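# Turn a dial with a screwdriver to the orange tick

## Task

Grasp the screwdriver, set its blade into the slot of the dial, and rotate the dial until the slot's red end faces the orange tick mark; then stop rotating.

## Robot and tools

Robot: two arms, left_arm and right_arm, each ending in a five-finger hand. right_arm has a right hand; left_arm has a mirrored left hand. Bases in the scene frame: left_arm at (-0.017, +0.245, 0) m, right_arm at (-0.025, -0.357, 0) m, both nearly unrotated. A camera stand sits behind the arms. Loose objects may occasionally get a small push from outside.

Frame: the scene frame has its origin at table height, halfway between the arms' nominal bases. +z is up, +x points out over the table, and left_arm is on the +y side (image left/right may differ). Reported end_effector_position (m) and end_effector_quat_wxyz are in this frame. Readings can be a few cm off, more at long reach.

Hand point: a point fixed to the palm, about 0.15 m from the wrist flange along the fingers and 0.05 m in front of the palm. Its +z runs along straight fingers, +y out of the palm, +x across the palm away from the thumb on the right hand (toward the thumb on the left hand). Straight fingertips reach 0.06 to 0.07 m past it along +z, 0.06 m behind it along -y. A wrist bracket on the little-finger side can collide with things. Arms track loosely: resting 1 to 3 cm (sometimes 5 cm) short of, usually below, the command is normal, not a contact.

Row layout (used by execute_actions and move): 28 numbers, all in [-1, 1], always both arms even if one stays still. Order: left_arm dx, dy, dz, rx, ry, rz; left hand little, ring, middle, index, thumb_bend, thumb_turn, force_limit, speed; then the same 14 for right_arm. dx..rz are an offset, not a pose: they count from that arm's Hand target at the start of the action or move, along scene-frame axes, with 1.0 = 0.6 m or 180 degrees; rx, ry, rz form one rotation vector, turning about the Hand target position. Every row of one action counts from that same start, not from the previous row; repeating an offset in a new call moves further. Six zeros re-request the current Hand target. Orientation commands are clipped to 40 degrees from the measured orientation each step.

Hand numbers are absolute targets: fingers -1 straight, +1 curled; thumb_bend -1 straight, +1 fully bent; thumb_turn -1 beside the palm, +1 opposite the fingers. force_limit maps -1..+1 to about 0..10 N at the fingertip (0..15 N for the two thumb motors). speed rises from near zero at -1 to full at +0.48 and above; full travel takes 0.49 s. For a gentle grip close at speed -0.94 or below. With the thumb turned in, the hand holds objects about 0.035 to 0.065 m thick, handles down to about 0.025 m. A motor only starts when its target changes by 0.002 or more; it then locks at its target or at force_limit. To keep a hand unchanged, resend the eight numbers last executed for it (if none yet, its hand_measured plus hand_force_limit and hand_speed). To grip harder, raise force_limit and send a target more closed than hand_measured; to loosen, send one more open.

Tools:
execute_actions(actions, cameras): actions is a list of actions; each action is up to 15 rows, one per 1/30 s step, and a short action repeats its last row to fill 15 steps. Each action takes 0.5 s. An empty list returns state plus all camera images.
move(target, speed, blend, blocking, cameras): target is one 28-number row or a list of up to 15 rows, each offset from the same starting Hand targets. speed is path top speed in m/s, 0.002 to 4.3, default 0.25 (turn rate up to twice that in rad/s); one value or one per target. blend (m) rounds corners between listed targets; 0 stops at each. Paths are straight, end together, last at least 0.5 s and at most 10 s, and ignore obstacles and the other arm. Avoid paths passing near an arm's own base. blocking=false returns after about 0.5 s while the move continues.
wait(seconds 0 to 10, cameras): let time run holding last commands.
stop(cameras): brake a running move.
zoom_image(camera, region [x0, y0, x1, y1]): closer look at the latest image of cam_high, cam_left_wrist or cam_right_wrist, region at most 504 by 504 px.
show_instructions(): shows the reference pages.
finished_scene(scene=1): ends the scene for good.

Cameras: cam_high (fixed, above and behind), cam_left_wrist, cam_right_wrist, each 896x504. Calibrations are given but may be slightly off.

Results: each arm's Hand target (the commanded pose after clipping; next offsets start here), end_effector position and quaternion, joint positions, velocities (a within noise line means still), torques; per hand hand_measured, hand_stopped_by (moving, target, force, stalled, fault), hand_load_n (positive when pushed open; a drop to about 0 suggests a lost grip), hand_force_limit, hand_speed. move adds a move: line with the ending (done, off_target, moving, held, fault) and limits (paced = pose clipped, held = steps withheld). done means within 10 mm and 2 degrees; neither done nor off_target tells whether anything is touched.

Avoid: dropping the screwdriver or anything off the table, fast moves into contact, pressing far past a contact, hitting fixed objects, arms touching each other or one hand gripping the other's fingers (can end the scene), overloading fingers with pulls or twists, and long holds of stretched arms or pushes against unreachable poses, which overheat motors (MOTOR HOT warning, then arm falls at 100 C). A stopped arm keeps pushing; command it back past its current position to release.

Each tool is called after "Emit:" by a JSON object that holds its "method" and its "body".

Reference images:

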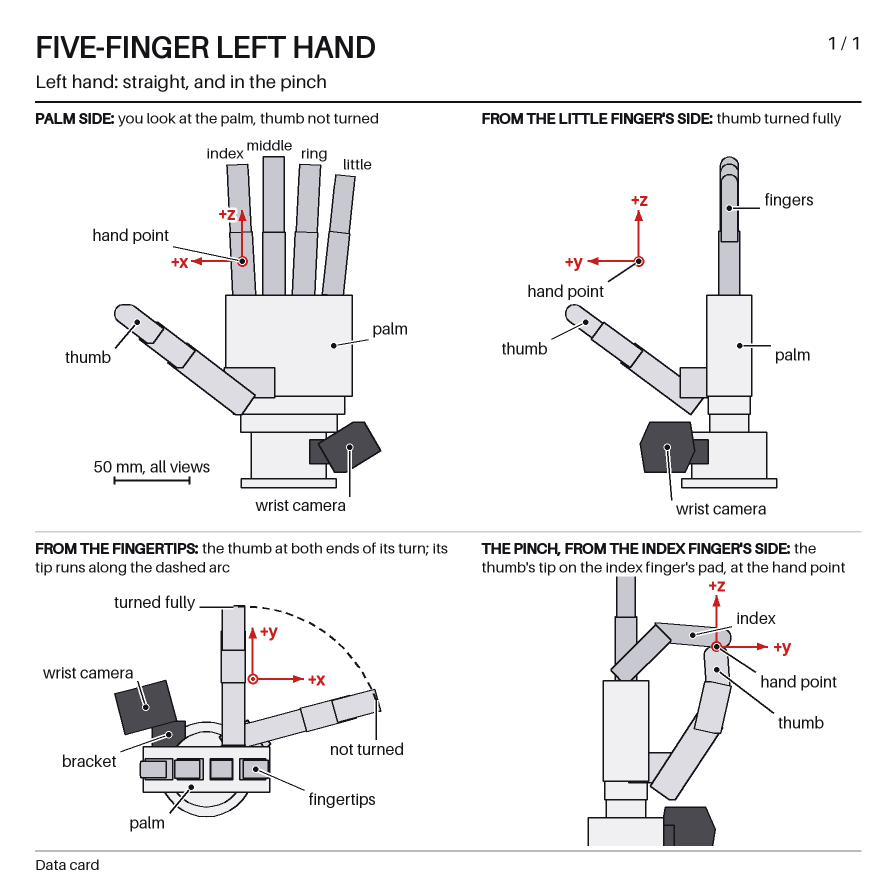

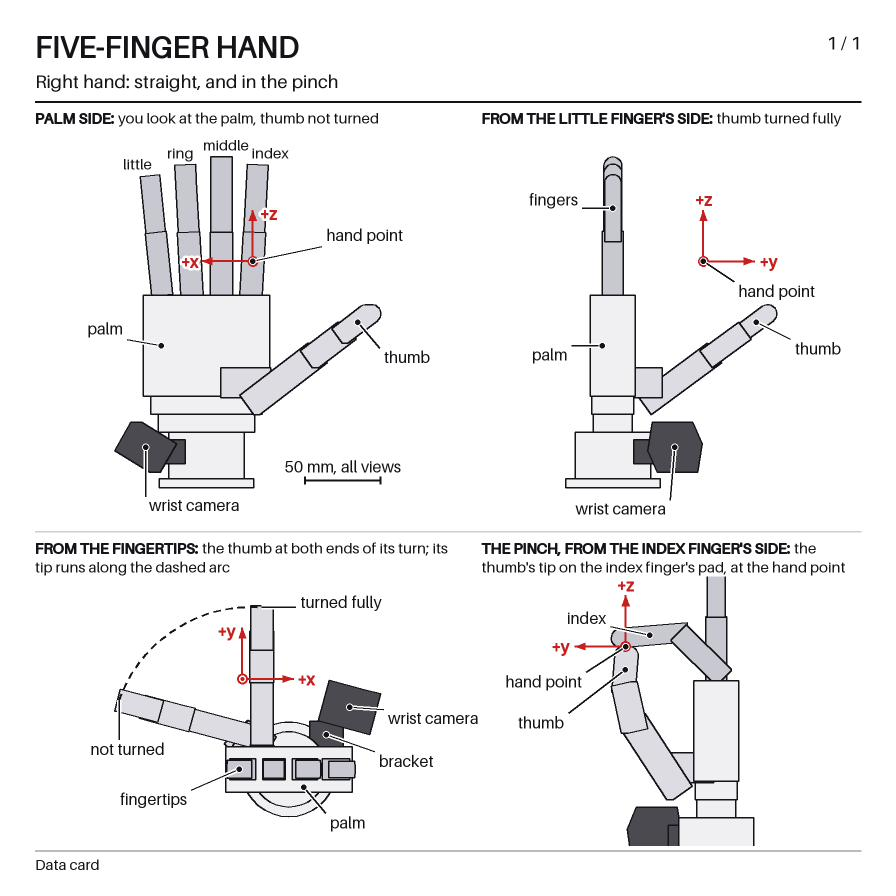

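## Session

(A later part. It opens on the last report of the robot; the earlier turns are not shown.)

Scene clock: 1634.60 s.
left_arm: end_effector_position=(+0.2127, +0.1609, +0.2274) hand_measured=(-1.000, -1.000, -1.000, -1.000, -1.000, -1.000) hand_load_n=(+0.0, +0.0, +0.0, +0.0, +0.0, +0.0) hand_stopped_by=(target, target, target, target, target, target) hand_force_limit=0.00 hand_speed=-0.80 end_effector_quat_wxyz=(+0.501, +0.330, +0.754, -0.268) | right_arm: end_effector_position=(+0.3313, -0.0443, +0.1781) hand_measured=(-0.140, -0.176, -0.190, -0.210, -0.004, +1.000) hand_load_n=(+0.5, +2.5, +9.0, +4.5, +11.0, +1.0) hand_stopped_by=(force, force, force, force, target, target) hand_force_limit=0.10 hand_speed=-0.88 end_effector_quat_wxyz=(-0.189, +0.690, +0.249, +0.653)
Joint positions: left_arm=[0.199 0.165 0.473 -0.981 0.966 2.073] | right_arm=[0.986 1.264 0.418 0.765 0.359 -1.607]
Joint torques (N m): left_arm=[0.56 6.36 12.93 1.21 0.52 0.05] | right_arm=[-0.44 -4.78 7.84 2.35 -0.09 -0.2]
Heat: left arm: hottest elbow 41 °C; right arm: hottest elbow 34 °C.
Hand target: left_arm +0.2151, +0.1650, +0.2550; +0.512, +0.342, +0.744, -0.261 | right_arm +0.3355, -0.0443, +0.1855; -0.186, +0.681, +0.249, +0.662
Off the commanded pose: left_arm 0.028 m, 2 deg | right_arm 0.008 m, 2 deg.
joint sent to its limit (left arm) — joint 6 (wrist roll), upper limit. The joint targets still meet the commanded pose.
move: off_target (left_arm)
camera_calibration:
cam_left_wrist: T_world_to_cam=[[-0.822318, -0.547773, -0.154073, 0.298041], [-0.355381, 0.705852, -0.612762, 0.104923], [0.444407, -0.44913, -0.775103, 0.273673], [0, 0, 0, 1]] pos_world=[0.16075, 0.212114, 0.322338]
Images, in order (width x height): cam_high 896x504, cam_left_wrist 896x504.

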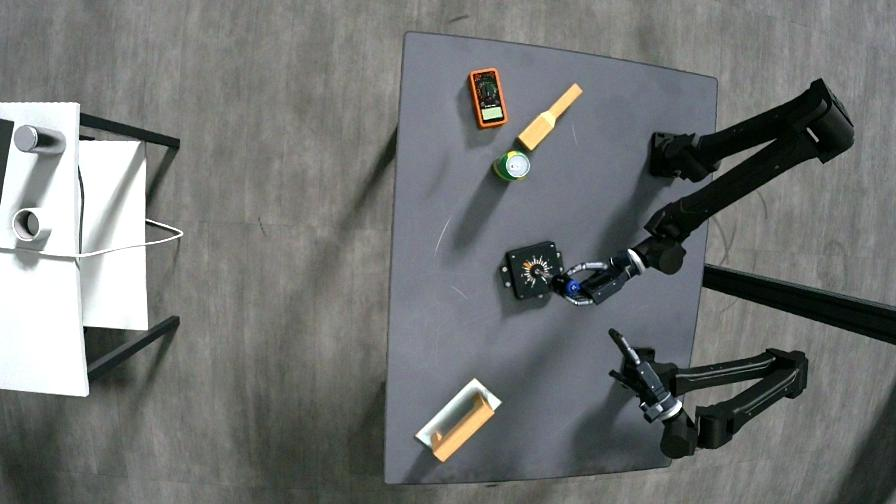

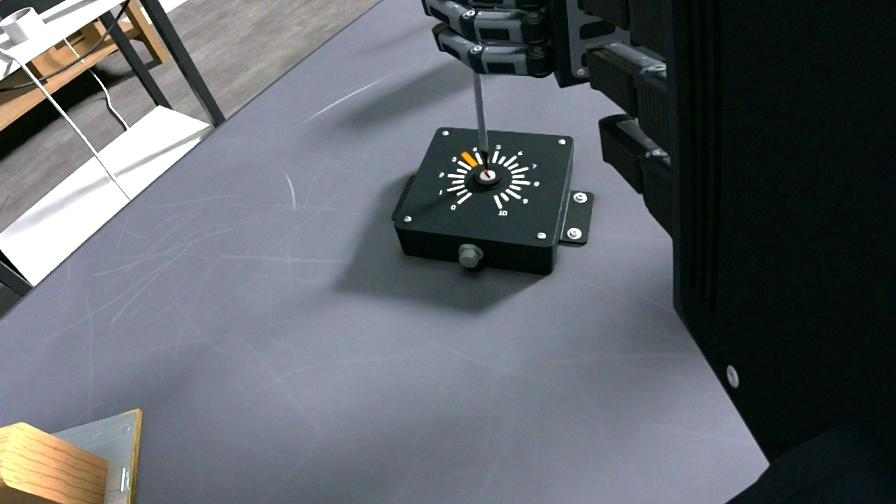

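Emit:
{"method": "move", "body": {"target": [[0,0,0,0,0,0,-1,-1,-1,-1,-1,-1,0,-0.8, -0.0345,0.0413,0.08,0,0,0,0.35,0.35,0.35,0.35,0,1,0.1,-0.88],[0,0,0,0,0,0,-1,-1,-1,-1,-1,-1,0,-0.8, -0.0047,0.0033,0.06,0,0,0,0.35,0.35,0.35,0.35,0,1,0.1,-0.88],[0,0,0,0,0,0,-1,-1,-1,-1,-1,-1,0,-0.8, -0.0047,0.0033,-0.0075,0,0,0,0.35,0.35,0.35,0.35,0,1,0.1,-0.88]], "speed": [0.15,0.12,0.06], "blend": [0.0,0,0], "cameras": ["cam_high","cam_left_wrist"]}}

Emit:
{"method": "zoom_image", "body": {"camera": "cam_left_wrist", "region": [468, 150, 504, 186]}}

Emit:
{"method": "zoom_image", "body": {"camera": "cam_high", "region": [530, 262, 554, 280]}}

Scene clock: 1662.57 s.
left_arm: end_effector_position=(+0.2127, +0.1609, +0.2274) hand_measured=(-1.000, -1.000, -1.000, -1.000, -1.000, -1.000) hand_load_n=(+0.0, +0.0, +0.0, +0.0, +0.0, +0.0) hand_stopped_by=(target, target, target, target, target, target) hand_force_limit=0.00 hand_speed=-0.80 end_effector_quat_wxyz=(+0.501, +0.330, +0.754, -0.268) | right_arm: end_effector_position=(+0.3289, -0.0418, +0.1762) hand_measured=(-0.140, -0.176, -0.190, -0.210, -0.004, +1.000) hand_load_n=(+0.0, +3.0, +9.0, +4.5, +11.0, +1.0) hand_stopped_by=(force, force, force, force, target, target) hand_force_limit=0.10 hand_speed=-0.88 end_effector_quat_wxyz=(-0.190, +0.688, +0.249, +0.654)
Joint positions: left_arm=[0.199 0.165 0.473 -0.981 0.966 2.073] | right_arm=[0.997 1.278 0.415 0.786 0.371 -1.608]
Joint torques (N m): left_arm=[1.08 4.84 13 1.11 0.5 0.11] | right_arm=[-0.5 -5.01 7.45 2.43 -0.1 -0.18]
Heat: left arm: hottest elbow 42 °C; right arm: hottest elbow 34 °C.
Hand target: left_arm +0.2151, +0.1650, +0.2550; +0.512, +0.342, +0.744, -0.261 | right_arm +0.3326, -0.0424, +0.1810; -0.187, +0.681, +0.249, +0.662
Off the commanded pose: left_arm 0.028 m, 2 deg | right_arm 0.006 m, 1 deg.
joint sent to its limit (left arm) — joint 6 (wrist roll), upper limit. The joint targets still meet the commanded pose.
move: off_target (left_arm)
camera_calibration:
cam_left_wrist: T_world_to_cam=[[-0.822318, -0.547773, -0.154073, 0.298041], [-0.355381, 0.705852, -0.612762, 0.104923], [0.444407, -0.44913, -0.775103, 0.273673], [0, 0, 0, 1]] pos_world=[0.16075, 0.212114, 0.322338]
Images, in order (width x height): cam_high 896x504, cam_left_wrist 896x504.

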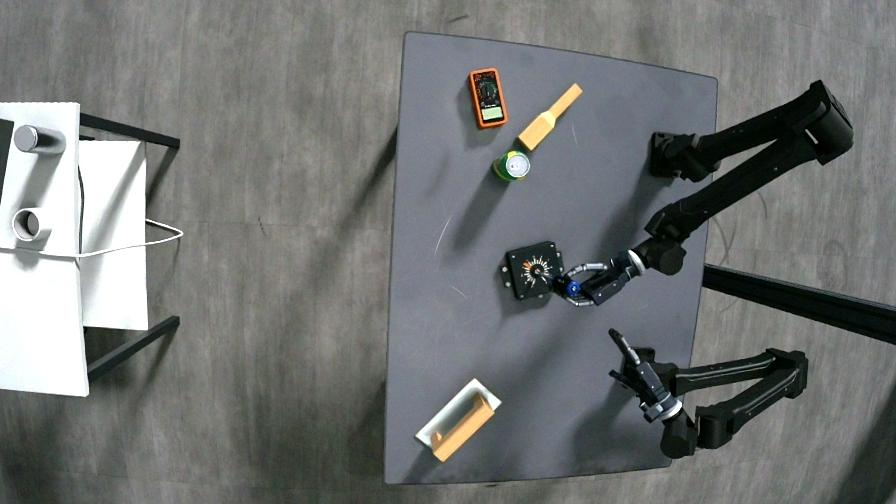

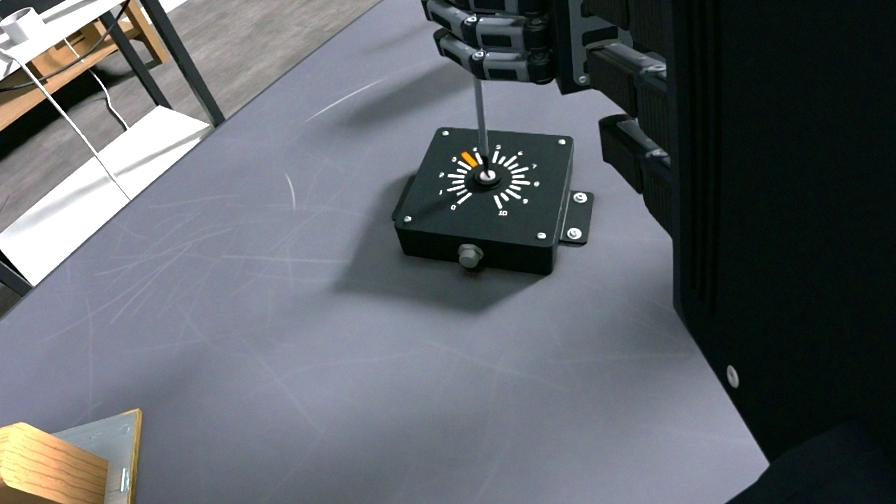

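Scaled by 14.000 from the camera's 896x504 image, which has a finer 1280x720 frame.

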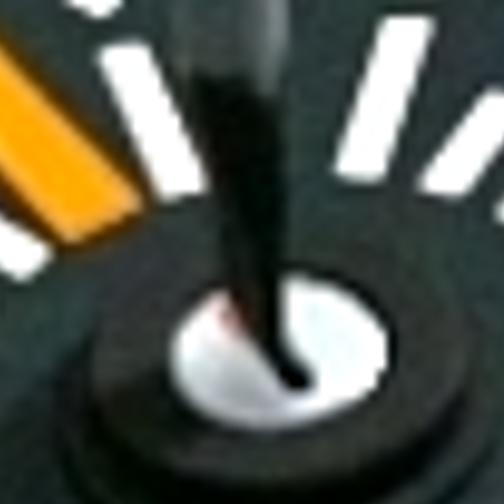

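Scaled by 21.000 from the camera's 896x504 image, which has a finer 1280x720 frame.

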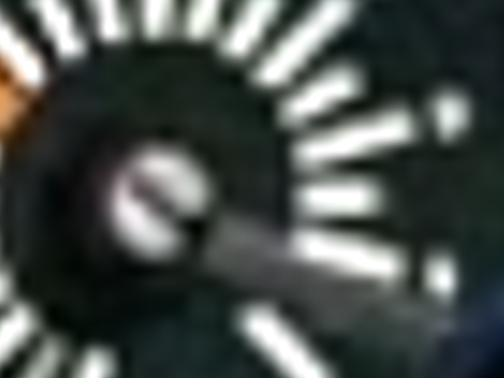

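Emit:
{"method": "move", "body": {"target": [[0,0,0,0,0,0,-1,-1,-1,-1,-1,-1,0,-0.8, -0.0307,0.037,0.08,0,0,0,0.35,0.35,0.35,0.35,0,1,0.1,-0.88],[0,0,0,0,0,0,-1,-1,-1,-1,-1,-1,0,-0.8, -0.0007,-0.001,0.06,0,0,0,0.35,0.35,0.35,0.35,0,1,0.1,-0.88],[0,0,0,0,0,0,-1,-1,-1,-1,-1,-1,0,-0.8, -0.0007,-0.001,-0.01,0,0,0,0.35,0.35,0.35,0.35,0,1,0.1,-0.88]], "speed": [0.15,0.12,0.06], "blend": [0.0,0,0], "cameras": ["cam_high","cam_left_wrist"]}}

Emit:
{"method": "zoom_image", "body": {"camera": "cam_left_wrist", "region": [468, 150, 504, 186]}}

Emit:
{"method": "zoom_image", "body": {"camera": "cam_high", "region": [530, 262, 554, 280]}}

Scene clock: 1703.80 s.
left_arm: end_effector_position=(+0.2127, +0.1609, +0.2274) hand_measured=(-1.000, -1.000, -1.000, -1.000, -1.000, -1.000) hand_load_n=(-0.5, +0.0, +0.0, +0.0, +0.0, +0.0) hand_stopped_by=(target, target, target, target, target, target) hand_force_limit=0.00 hand_speed=-0.80 end_effector_quat_wxyz=(+0.501, +0.330, +0.754, -0.268) | right_arm: end_effector_position=(+0.3286, -0.0424, +0.1708) hand_measured=(-0.140, -0.176, -0.190, -0.210, -0.004, +1.000) hand_load_n=(+0.0, +3.0, +9.0, +4.0, +11.0, +0.5) hand_stopped_by=(force, force, force, force, target, target) hand_force_limit=0.10 hand_speed=-0.88 end_effector_quat_wxyz=(-0.189, +0.688, +0.250, +0.655)
Joint positions: left_arm=[0.199 0.165 0.473 -0.981 0.966 2.073] | right_arm=[0.997 1.296 0.407 0.813 0.371 -1.611]
Joint torques (N m): left_arm=[1.26 5.89 13.15 1.17 0.54 0.02] | right_arm=[-0.67 -5.01 7.27 2.32 -0.12 -0.16]
Heat: left arm: hottest elbow 43 °C; right arm: hottest elbow 33 °C.
Hand target: left_arm +0.2151, +0.1650, +0.2550; +0.512, +0.342, +0.744, -0.261 | right_arm +0.3322, -0.0430, +0.1748; -0.186, +0.682, +0.249, +0.662
Off the commanded pose: left_arm 0.028 m, 2 deg | right_arm 0.006 m, 1 deg.
joint sent to its limit (left arm) — joint 6 (wrist roll), upper limit. The joint targets still meet the commanded pose.
move: off_target (left_arm)
camera_calibration:
cam_left_wrist: T_world_to_cam=[[-0.822318, -0.547773, -0.154073, 0.298041], [-0.355381, 0.705852, -0.612762, 0.104923], [0.444407, -0.44913, -0.775103, 0.273673], [0, 0, 0, 1]] pos_world=[0.16075, 0.212114, 0.322338]
Images, in order (width x height): cam_high 896x504, cam_left_wrist 896x504.

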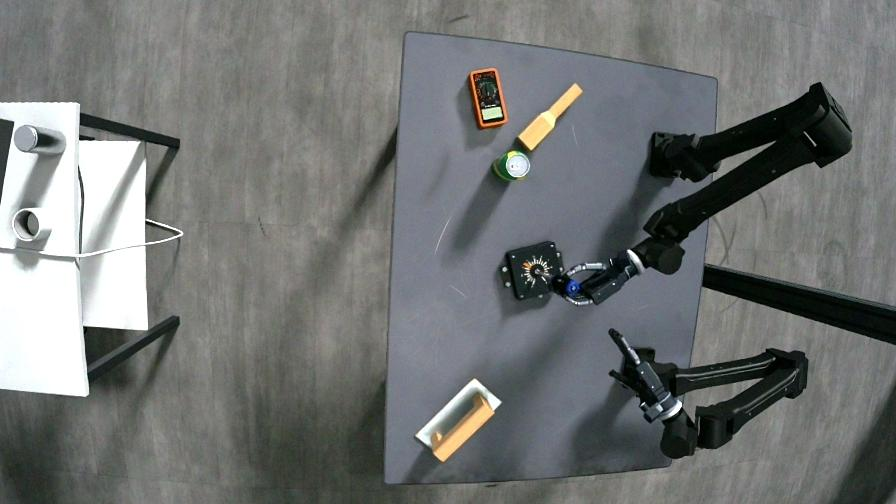

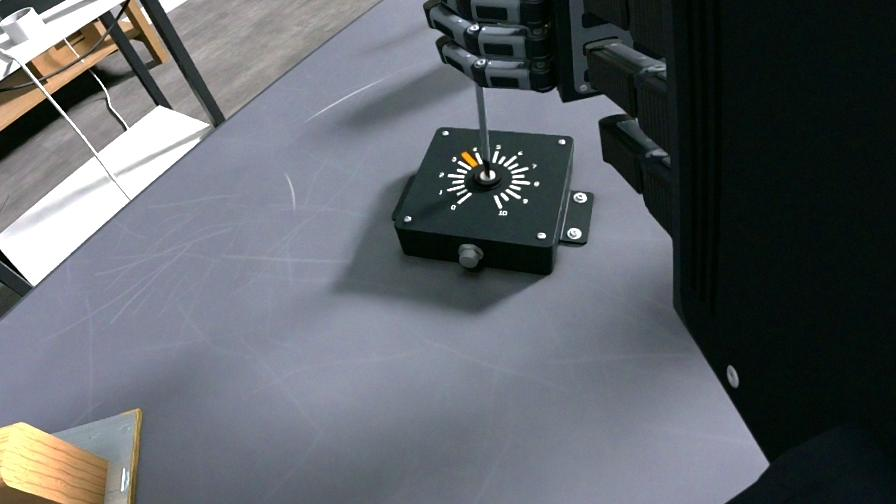

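Scaled by 14.000 from the camera's 896x504 image, which has a finer 1280x720 frame.

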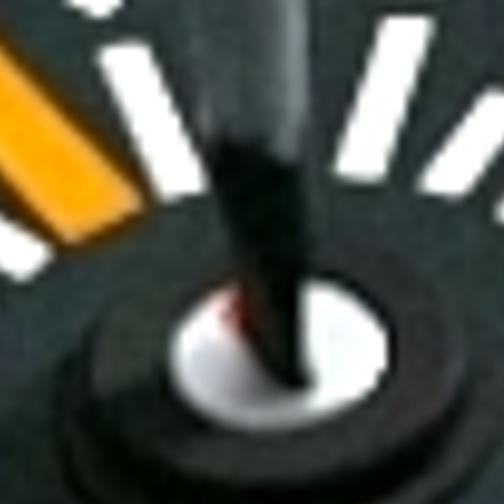

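Scaled by 21.000 from the camera's 896x504 image, which has a finer 1280x720 frame.

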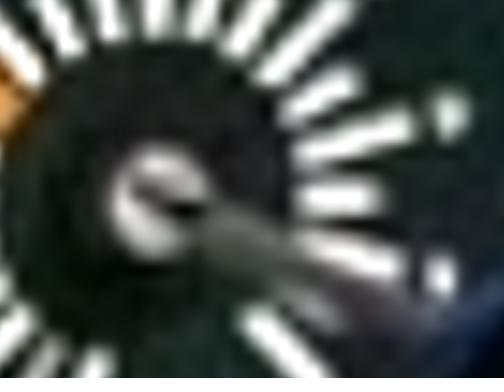

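Emit:
{"method": "move", "body": {"target": [0,0,0,0,0,0,-1,-1,-1,-1,-1,-1,0,-0.8, 0.0015,-0.0005,-0.002,0,0,0.025,0.35,0.35,0.35,0.35,0,1,0.1,-0.88], "speed": 0.08, "cameras": ["cam_high","cam_left_wrist"]}}

Emit:
{"method": "zoom_image", "body": {"camera": "cam_left_wrist", "region": [468, 150, 504, 186]}}

Emit:
{"method": "zoom_image", "body": {"camera": "cam_high", "region": [520, 255, 600, 315]}}

Scene clock: 1719.83 s.
left_arm: end_effector_position=(+0.2127, +0.1609, +0.2274) hand_measured=(-1.000, -1.000, -1.000, -1.000, -1.000, -1.000) hand_load_n=(+0.0, +0.0, +0.0, +0.0, +0.0, +0.0) hand_stopped_by=(target, target, target, target, target, target) hand_force_limit=0.00 hand_speed=-0.80 end_effector_quat_wxyz=(+0.501, +0.330, +0.754, -0.268) | right_arm: end_effector_position=(+0.3309, -0.0404, +0.1699) hand_measured=(-0.140, -0.176, -0.190, -0.210, -0.004, +1.000) hand_load_n=(+4.0, +6.0, +7.5, +0.5, +12.5, -3.5) hand_stopped_by=(force, force, force, force, target, target) hand_force_limit=0.10 hand_speed=-0.88 end_effector_quat_wxyz=(-0.211, +0.675, +0.278, +0.650)
Joint positions: left_arm=[0.199 0.165 0.473 -0.981 0.966 2.073] | right_arm=[0.954 1.288 0.389 0.831 0.251 -1.631]
Joint torques (N m): left_arm=[1.44 6.89 13.01 1.32 0.59 0.04] | right_arm=[-0.5 -5.48 6.74 1.96 -0.32 0.01]
Heat: left arm: hottest elbow 43 °C; right arm: hottest elbow 33 °C.
Hand target: left_arm +0.2151, +0.1650, +0.2550; +0.512, +0.342, +0.744, -0.261 | right_arm +0.3332, -0.0434, +0.1737; -0.212, +0.671, +0.276, +0.655
Off the commanded pose: left_arm 0.028 m, 2 deg | right_arm 0.005 m, 1 deg.
joint sent to its limit (left arm) — joint 6 (wrist roll), upper limit. The joint targets still meet the commanded pose.
move: off_target (left_arm)
camera_calibration:
cam_left_wrist: T_world_to_cam=[[-0.822318, -0.547773, -0.154073, 0.298041], [-0.355381, 0.705852, -0.612762, 0.104923], [0.444407, -0.44913, -0.775103, 0.273673], [0, 0, 0, 1]] pos_world=[0.16075, 0.212114, 0.322338]
Images, in order (width x height): cam_high 896x504, cam_left_wrist 896x504.

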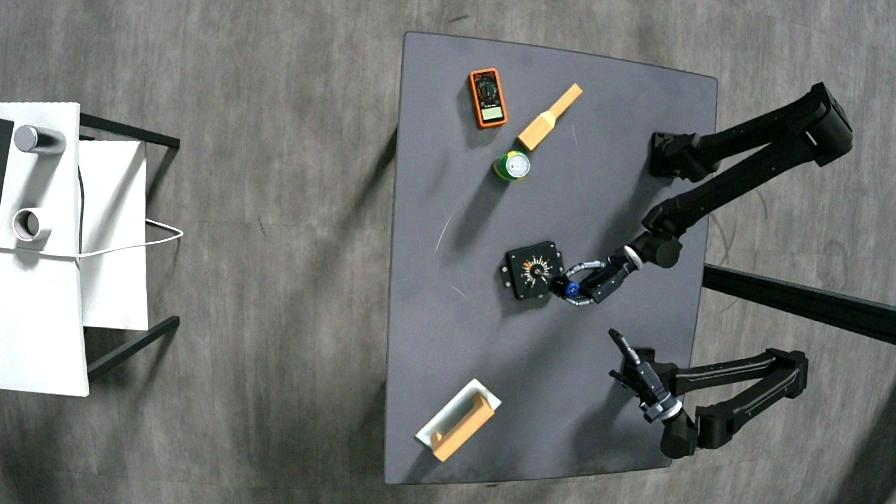

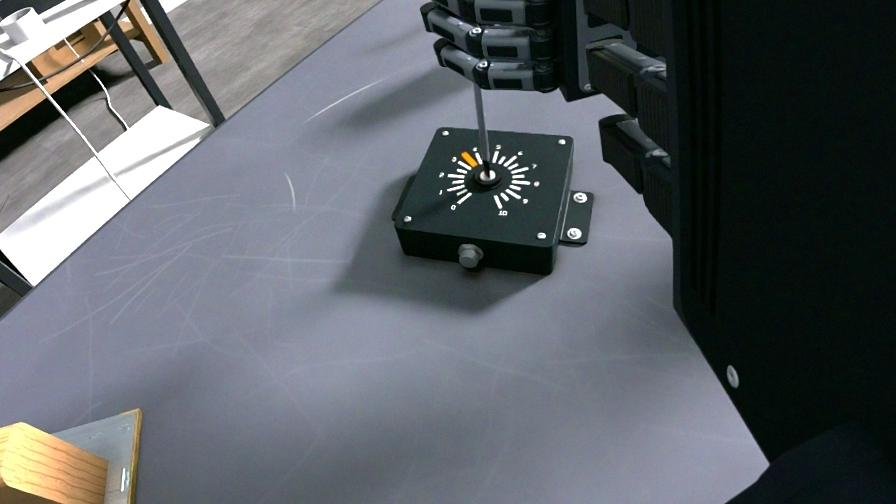

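Scaled by 14.000 from the camera's 896x504 image, which has a finer 1280x720 frame.

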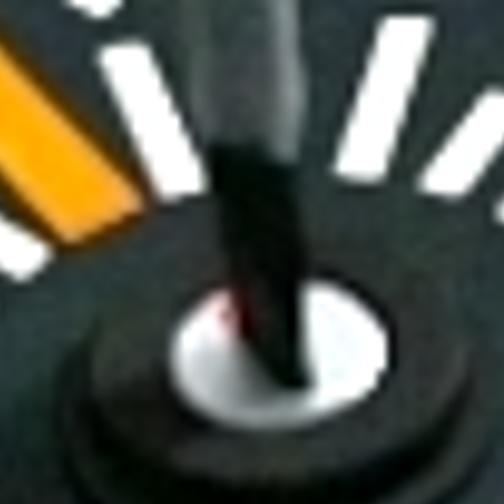

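Scaled by 6.300 from the camera's 896x504 image, which has a finer 1280x720 frame.

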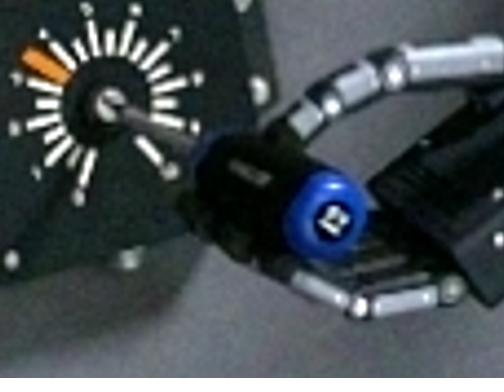

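Emit:
{"method": "move", "body": {"target": [0,0,0,0,0,0,-1,-1,-1,-1,-1,-1,0,-0.8, 0.0032,-0.006,0,0,0,0.022,0.35,0.35,0.35,0.35,0,1,0.1,-0.88], "speed": 0.08, "cameras": ["cam_high","cam_left_wrist"]}}

Emit:
{"method": "zoom_image", "body": {"camera": "cam_left_wrist", "region": [468, 150, 504, 186]}}

Emit:
{"method": "zoom_image", "body": {"camera": "cam_high", "region": [520, 255, 600, 315]}}

Scene clock: 1733.83 s.
left_arm: end_effector_position=(+0.2127, +0.1609, +0.2274) hand_measured=(-1.000, -1.000, -1.000, -1.000, -1.000, -1.000) hand_load_n=(+0.0, +0.0, +0.0, +0.0, +0.0, +0.0) hand_stopped_by=(target, target, target, target, target, target) hand_force_limit=0.00 hand_speed=-0.80 end_effector_quat_wxyz=(+0.501, +0.330, +0.754, -0.268) | right_arm: end_effector_position=(+0.3326, -0.0430, +0.1702) hand_measured=(-0.140, -0.176, -0.190, -0.210, -0.004, +1.000) hand_load_n=(+3.0, +5.5, +8.5, +2.0, +8.0, -3.5) hand_stopped_by=(force, force, force, force, target, target) hand_force_limit=0.10 hand_speed=-0.88 end_effector_quat_wxyz=(-0.236, +0.665, +0.301, +0.642)
Joint positions: left_arm=[0.199 0.165 0.473 -0.981 0.966 2.073] | right_arm=[0.899 1.264 0.368 0.831 0.125 -1.635]
Joint torques (N m): left_arm=[0.44 5.42 12.94 1.26 0.53 0.07] | right_arm=[-0.38 -4.78 6.87 1.85 -0.32 -0.04]
Heat: left arm: hottest elbow 43 °C; right arm: hottest elbow 33 °C.
Hand target: left_arm +0.2151, +0.1650, +0.2550; +0.512, +0.342, +0.744, -0.261 | right_arm +0.3351, -0.0469, +0.1738; -0.235, +0.661, +0.299, +0.647
Off the commanded pose: left_arm 0.028 m, 2 deg | right_arm 0.006 m, 1 deg.
joint sent to its limit (left arm) — joint 6 (wrist roll), upper limit. The joint targets still meet the commanded pose.
move: off_target (left_arm)
camera_calibration:
cam_left_wrist: T_world_to_cam=[[-0.822318, -0.547773, -0.154073, 0.298041], [-0.355381, 0.705852, -0.612762, 0.104923], [0.444407, -0.44913, -0.775103, 0.273673], [0, 0, 0, 1]] pos_world=[0.16075, 0.212114, 0.322338]
Images, in order (width x height): cam_high 896x504, cam_left_wrist 896x504.

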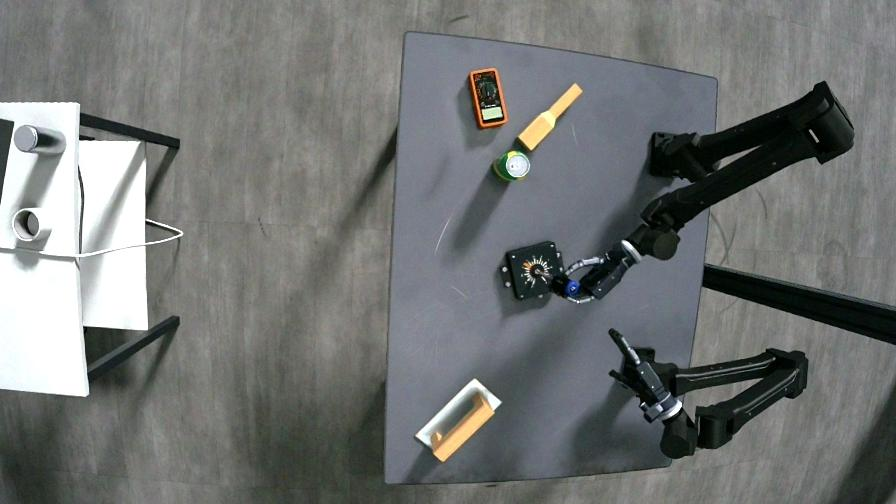

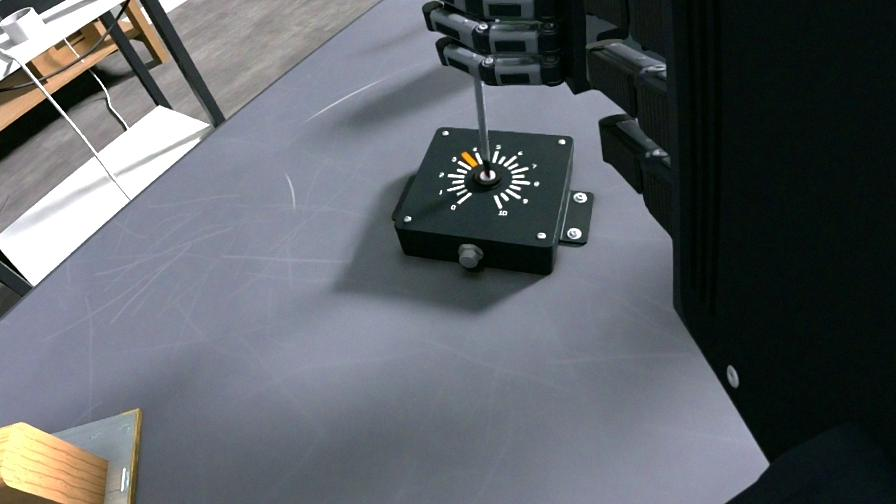

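Scaled by 14.000 from the camera's 896x504 image, which has a finer 1280x720 frame.

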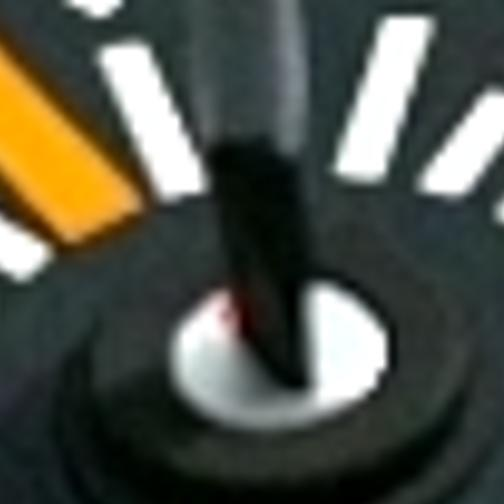

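Scaled by 6.300 from the camera's 896x504 image, which has a finer 1280x720 frame.

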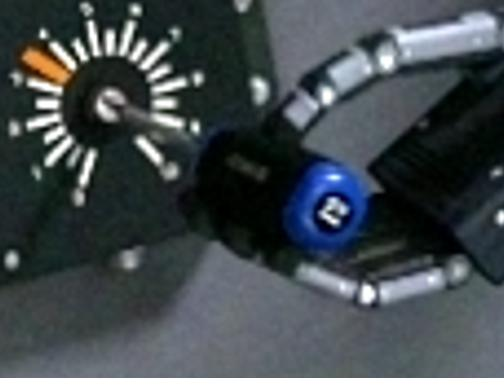

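Emit:
{"method": "zoom_image", "body": {"camera": "cam_left_wrist", "region": [478, 164, 498, 184]}}

Emit:
{"method": "zoom_image", "body": {"camera": "cam_high", "region": [532, 266, 544, 278]}}

Scaled by 25.200 from the camera's 896x504 image, which has a finer 1280x720 frame.

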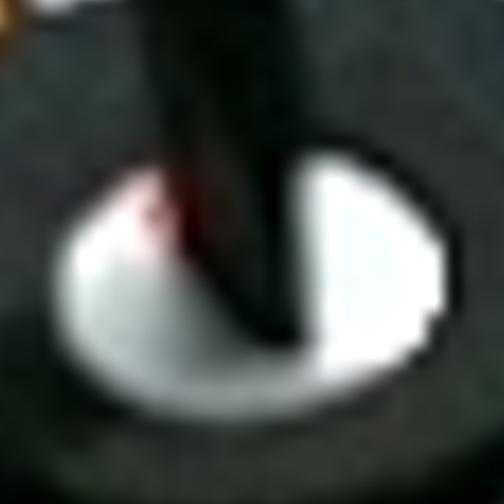

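Scaled by 42.000 from the camera's 896x504 image, which has a finer 1280x720 frame.

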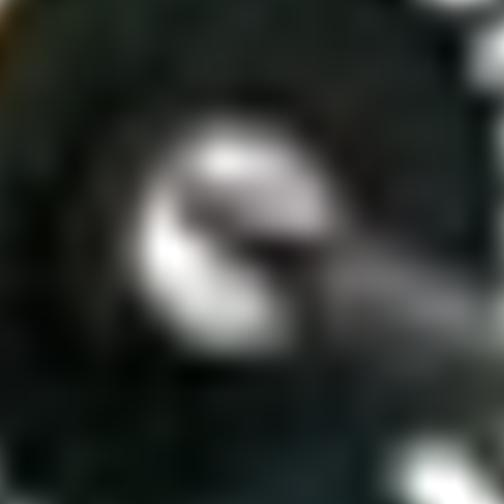

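Emit:
{"method": "move", "body": {"target": [0,0,0,0,0,0,-1,-1,-1,-1,-1,-1,0,-0.8, 0.0,0.0,0.09,0,0,0,0.35,0.35,0.35,0.35,0,1,0.1,-0.88], "speed": 0.1, "cameras": ["cam_high","cam_left_wrist"]}}

Emit:
{"method": "zoom_image", "body": {"camera": "cam_left_wrist", "region": [468, 154, 508, 194]}}

Emit:
{"method": "zoom_image", "body": {"camera": "cam_high", "region": [522, 258, 554, 284]}}

Scene clock: 1762.37 s.
left_arm: end_effector_position=(+0.2127, +0.1609, +0.2274) hand_measured=(-1.000, -1.000, -1.000, -1.000, -1.000, -1.000) hand_load_n=(+0.0, +0.0, +0.0, +0.0, +0.0, +0.0) hand_stopped_by=(target, target, target, target, target, target) hand_force_limit=0.00 hand_speed=-0.80 end_effector_quat_wxyz=(+0.501, +0.330, +0.754, -0.268) | right_arm: end_effector_position=(+0.3210, -0.0532, +0.1735) hand_measured=(-0.140, -0.176, -0.190, -0.212, -0.004, +1.000) hand_load_n=(+0.0, +0.0, +7.0, +24.0, +12.5, +20.5) hand_stopped_by=(force, force, force, force, target, target) hand_force_limit=0.10 hand_speed=-0.88 end_effector_quat_wxyz=(-0.234, +0.693, +0.312, +0.606)
Joint positions: left_arm=[0.199 0.165 0.473 -0.981 0.966 2.073] | right_arm=[0.896 1.121 0.379 0.585 0.107 -1.609]
Joint torques (N m): left_arm=[1.08 5.77 13.12 1.21 0.59 0.06] | right_arm=[-0.5 -8 13.08 1.66 0.66 -0.3]
Heat: left arm: hottest elbow 43 °C; right arm: hottest elbow 33 °C.
Hand target: left_arm +0.2151, +0.1650, +0.2550; +0.512, +0.342, +0.744, -0.261 | right_arm +0.3351, -0.0469, +0.2279; -0.235, +0.661, +0.299, +0.647
Off the commanded pose: left_arm 0.028 m, 2 deg | right_arm 0.056 m, 6 deg.
joint sent to its limit (left arm) — joint 6 (wrist roll), upper limit. The joint targets still meet the commanded pose.
move: off_target (left_arm, right_arm)
camera_calibration:
cam_left_wrist: T_world_to_cam=[[-0.822318, -0.547773, -0.154073, 0.298041], [-0.355381, 0.705852, -0.612762, 0.104923], [0.444407, -0.44913, -0.775103, 0.273673], [0, 0, 0, 1]] pos_world=[0.16075, 0.212114, 0.322338]
Images, in order (width x height): cam_high 896x504, cam_left_wrist 896x504.

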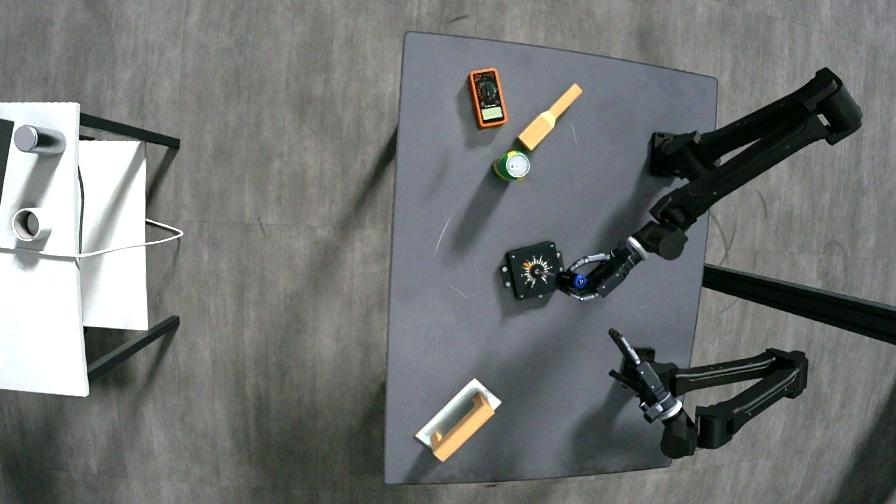

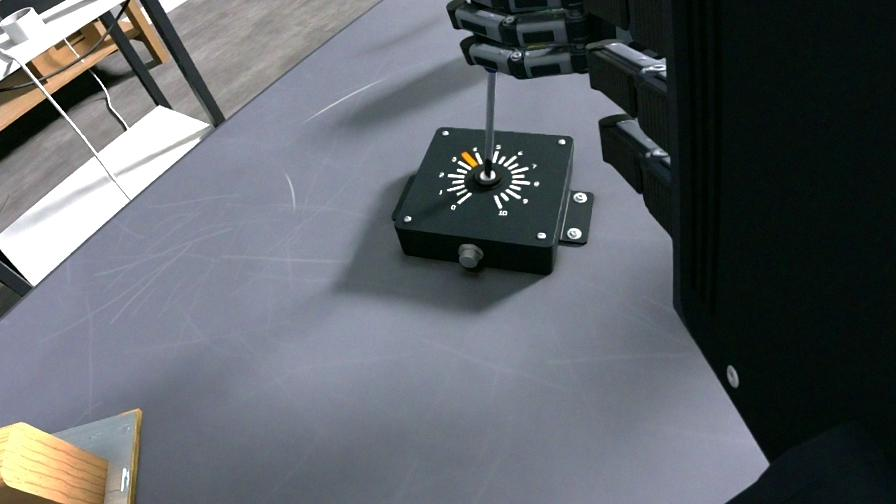

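Scaled by 12.600 from the camera's 896x504 image, which has a finer 1280x720 frame.

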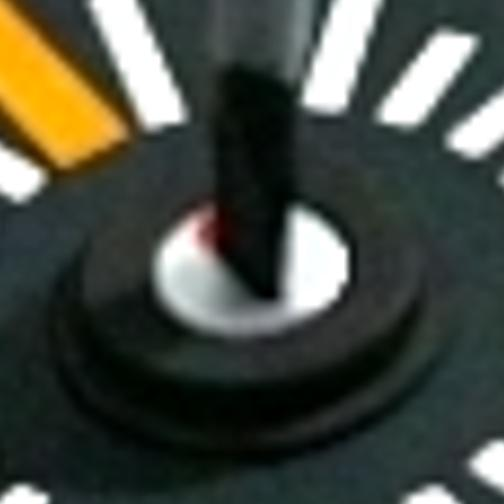

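Scaled by 15.750 from the camera's 896x504 image, which has a finer 1280x720 frame.

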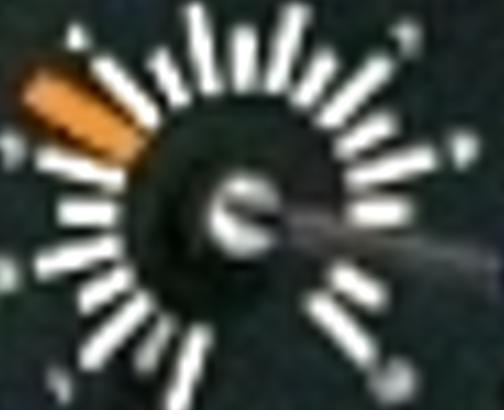

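Emit:
{"method": "move", "body": {"target": [0,0,0,0,0,0,-1,-1,-1,-1,-1,-1,0,-0.8, 0.017,0.014,0.05,0,0,0,0.35,0.35,0.35,0.35,0,1,0.1,-0.88], "speed": 0.15, "cameras": ["cam_high","cam_left_wrist"]}}

Emit:
{"method": "zoom_image", "body": {"camera": "cam_left_wrist", "region": [468, 154, 508, 194]}}

Emit:
{"method": "zoom_image", "body": {"camera": "cam_high", "region": [522, 258, 554, 284]}}

Scene clock: 1773.60 s.
left_arm: end_effector_position=(+0.2127, +0.1609, +0.2274) hand_measured=(-1.000, -1.000, -1.000, -1.000, -1.000, -1.000) hand_load_n=(+0.0, +0.0, +0.0, +0.0, +0.0, +0.0) hand_stopped_by=(target, target, target, target, target, target) hand_force_limit=0.00 hand_speed=-0.80 end_effector_quat_wxyz=(+0.501, +0.330, +0.754, -0.268) | right_arm: end_effector_position=(+0.3308, -0.0481, +0.2224) hand_measured=(-0.140, -0.176, -0.190, -0.210, -0.004, +1.000) hand_load_n=(+0.0, +2.5, +9.5, +4.5, +11.0, +1.0) hand_stopped_by=(force, force, force, force, target, target) hand_force_limit=0.10 hand_speed=-0.88 end_effector_quat_wxyz=(-0.235, +0.681, +0.304, +0.624)
Joint positions: left_arm=[0.199 0.165 0.473 -0.981 0.966 2.073] | right_arm=[0.889 1.046 0.455 0.479 0.112 -1.619]
Joint torques (N m): left_arm=[0.56 5.48 13.08 1.01 0.57 0.07] | right_arm=[-1.08 -3.6 14.3 1.72 -0.05 -0.25]
Heat: left arm: hottest elbow 43 °C; right arm: hottest elbow 35 °C.
Hand target: left_arm +0.2151, +0.1650, +0.2550; +0.512, +0.342, +0.744, -0.261 | right_arm +0.3453, -0.0385, +0.2577; -0.235, +0.661, +0.299, +0.647
Off the commanded pose: left_arm 0.028 m, 2 deg | right_arm 0.039 m, 4 deg.
joint sent to its limit (left arm) — joint 6 (wrist roll), upper limit. The joint targets still meet the commanded pose.
move: off_target (left_arm, right_arm)
camera_calibration:
cam_left_wrist: T_world_to_cam=[[-0.822318, -0.547773, -0.154073, 0.298041], [-0.355381, 0.705852, -0.612762, 0.104923], [0.444407, -0.44913, -0.775103, 0.273673], [0, 0, 0, 1]] pos_world=[0.16075, 0.212114, 0.322338]
Images, in order (width x height): cam_high 896x504, cam_left_wrist 896x504.

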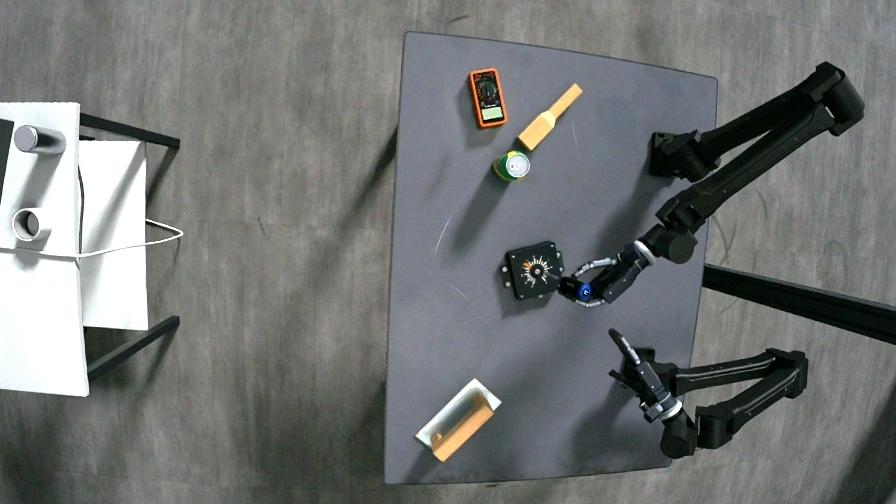

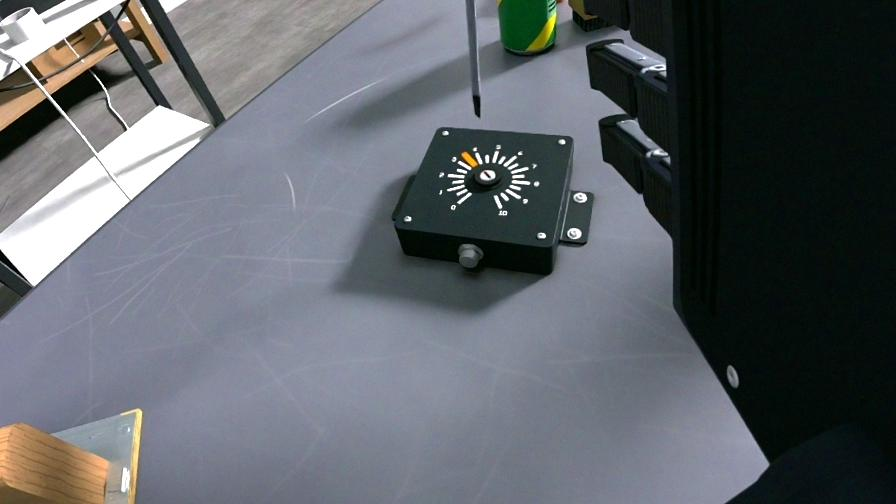

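Scaled by 12.600 from the camera's 896x504 image, which has a finer 1280x720 frame.

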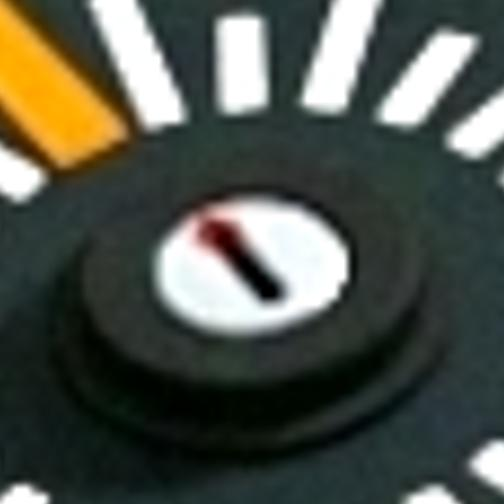

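Scaled by 15.750 from the camera's 896x504 image, which has a finer 1280x720 frame.

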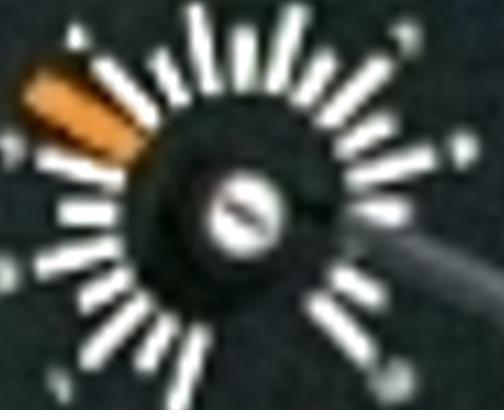

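Emit:
{"method": "zoom_image", "body": {"camera": "cam_left_wrist", "region": [478, 164, 498, 184]}}

Emit:
{"method": "zoom_image", "body": {"camera": "cam_left_wrist", "region": [440, 134, 536, 218]}}

Scaled by 25.200 from the camera's 896x504 image, which has a finer 1280x720 frame.

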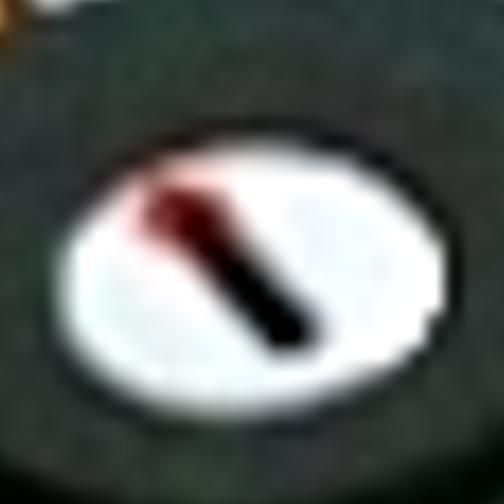

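Scaled by 5.250 from the camera's 896x504 image, which has a finer 1280x720 frame.

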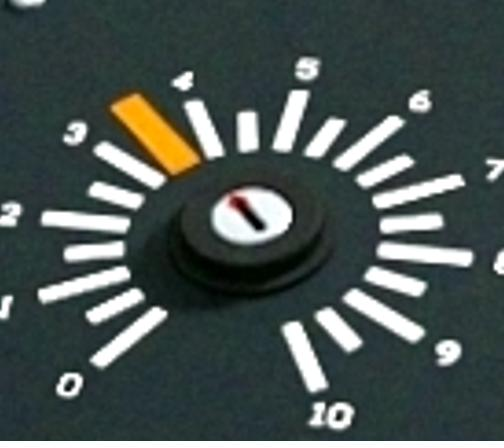

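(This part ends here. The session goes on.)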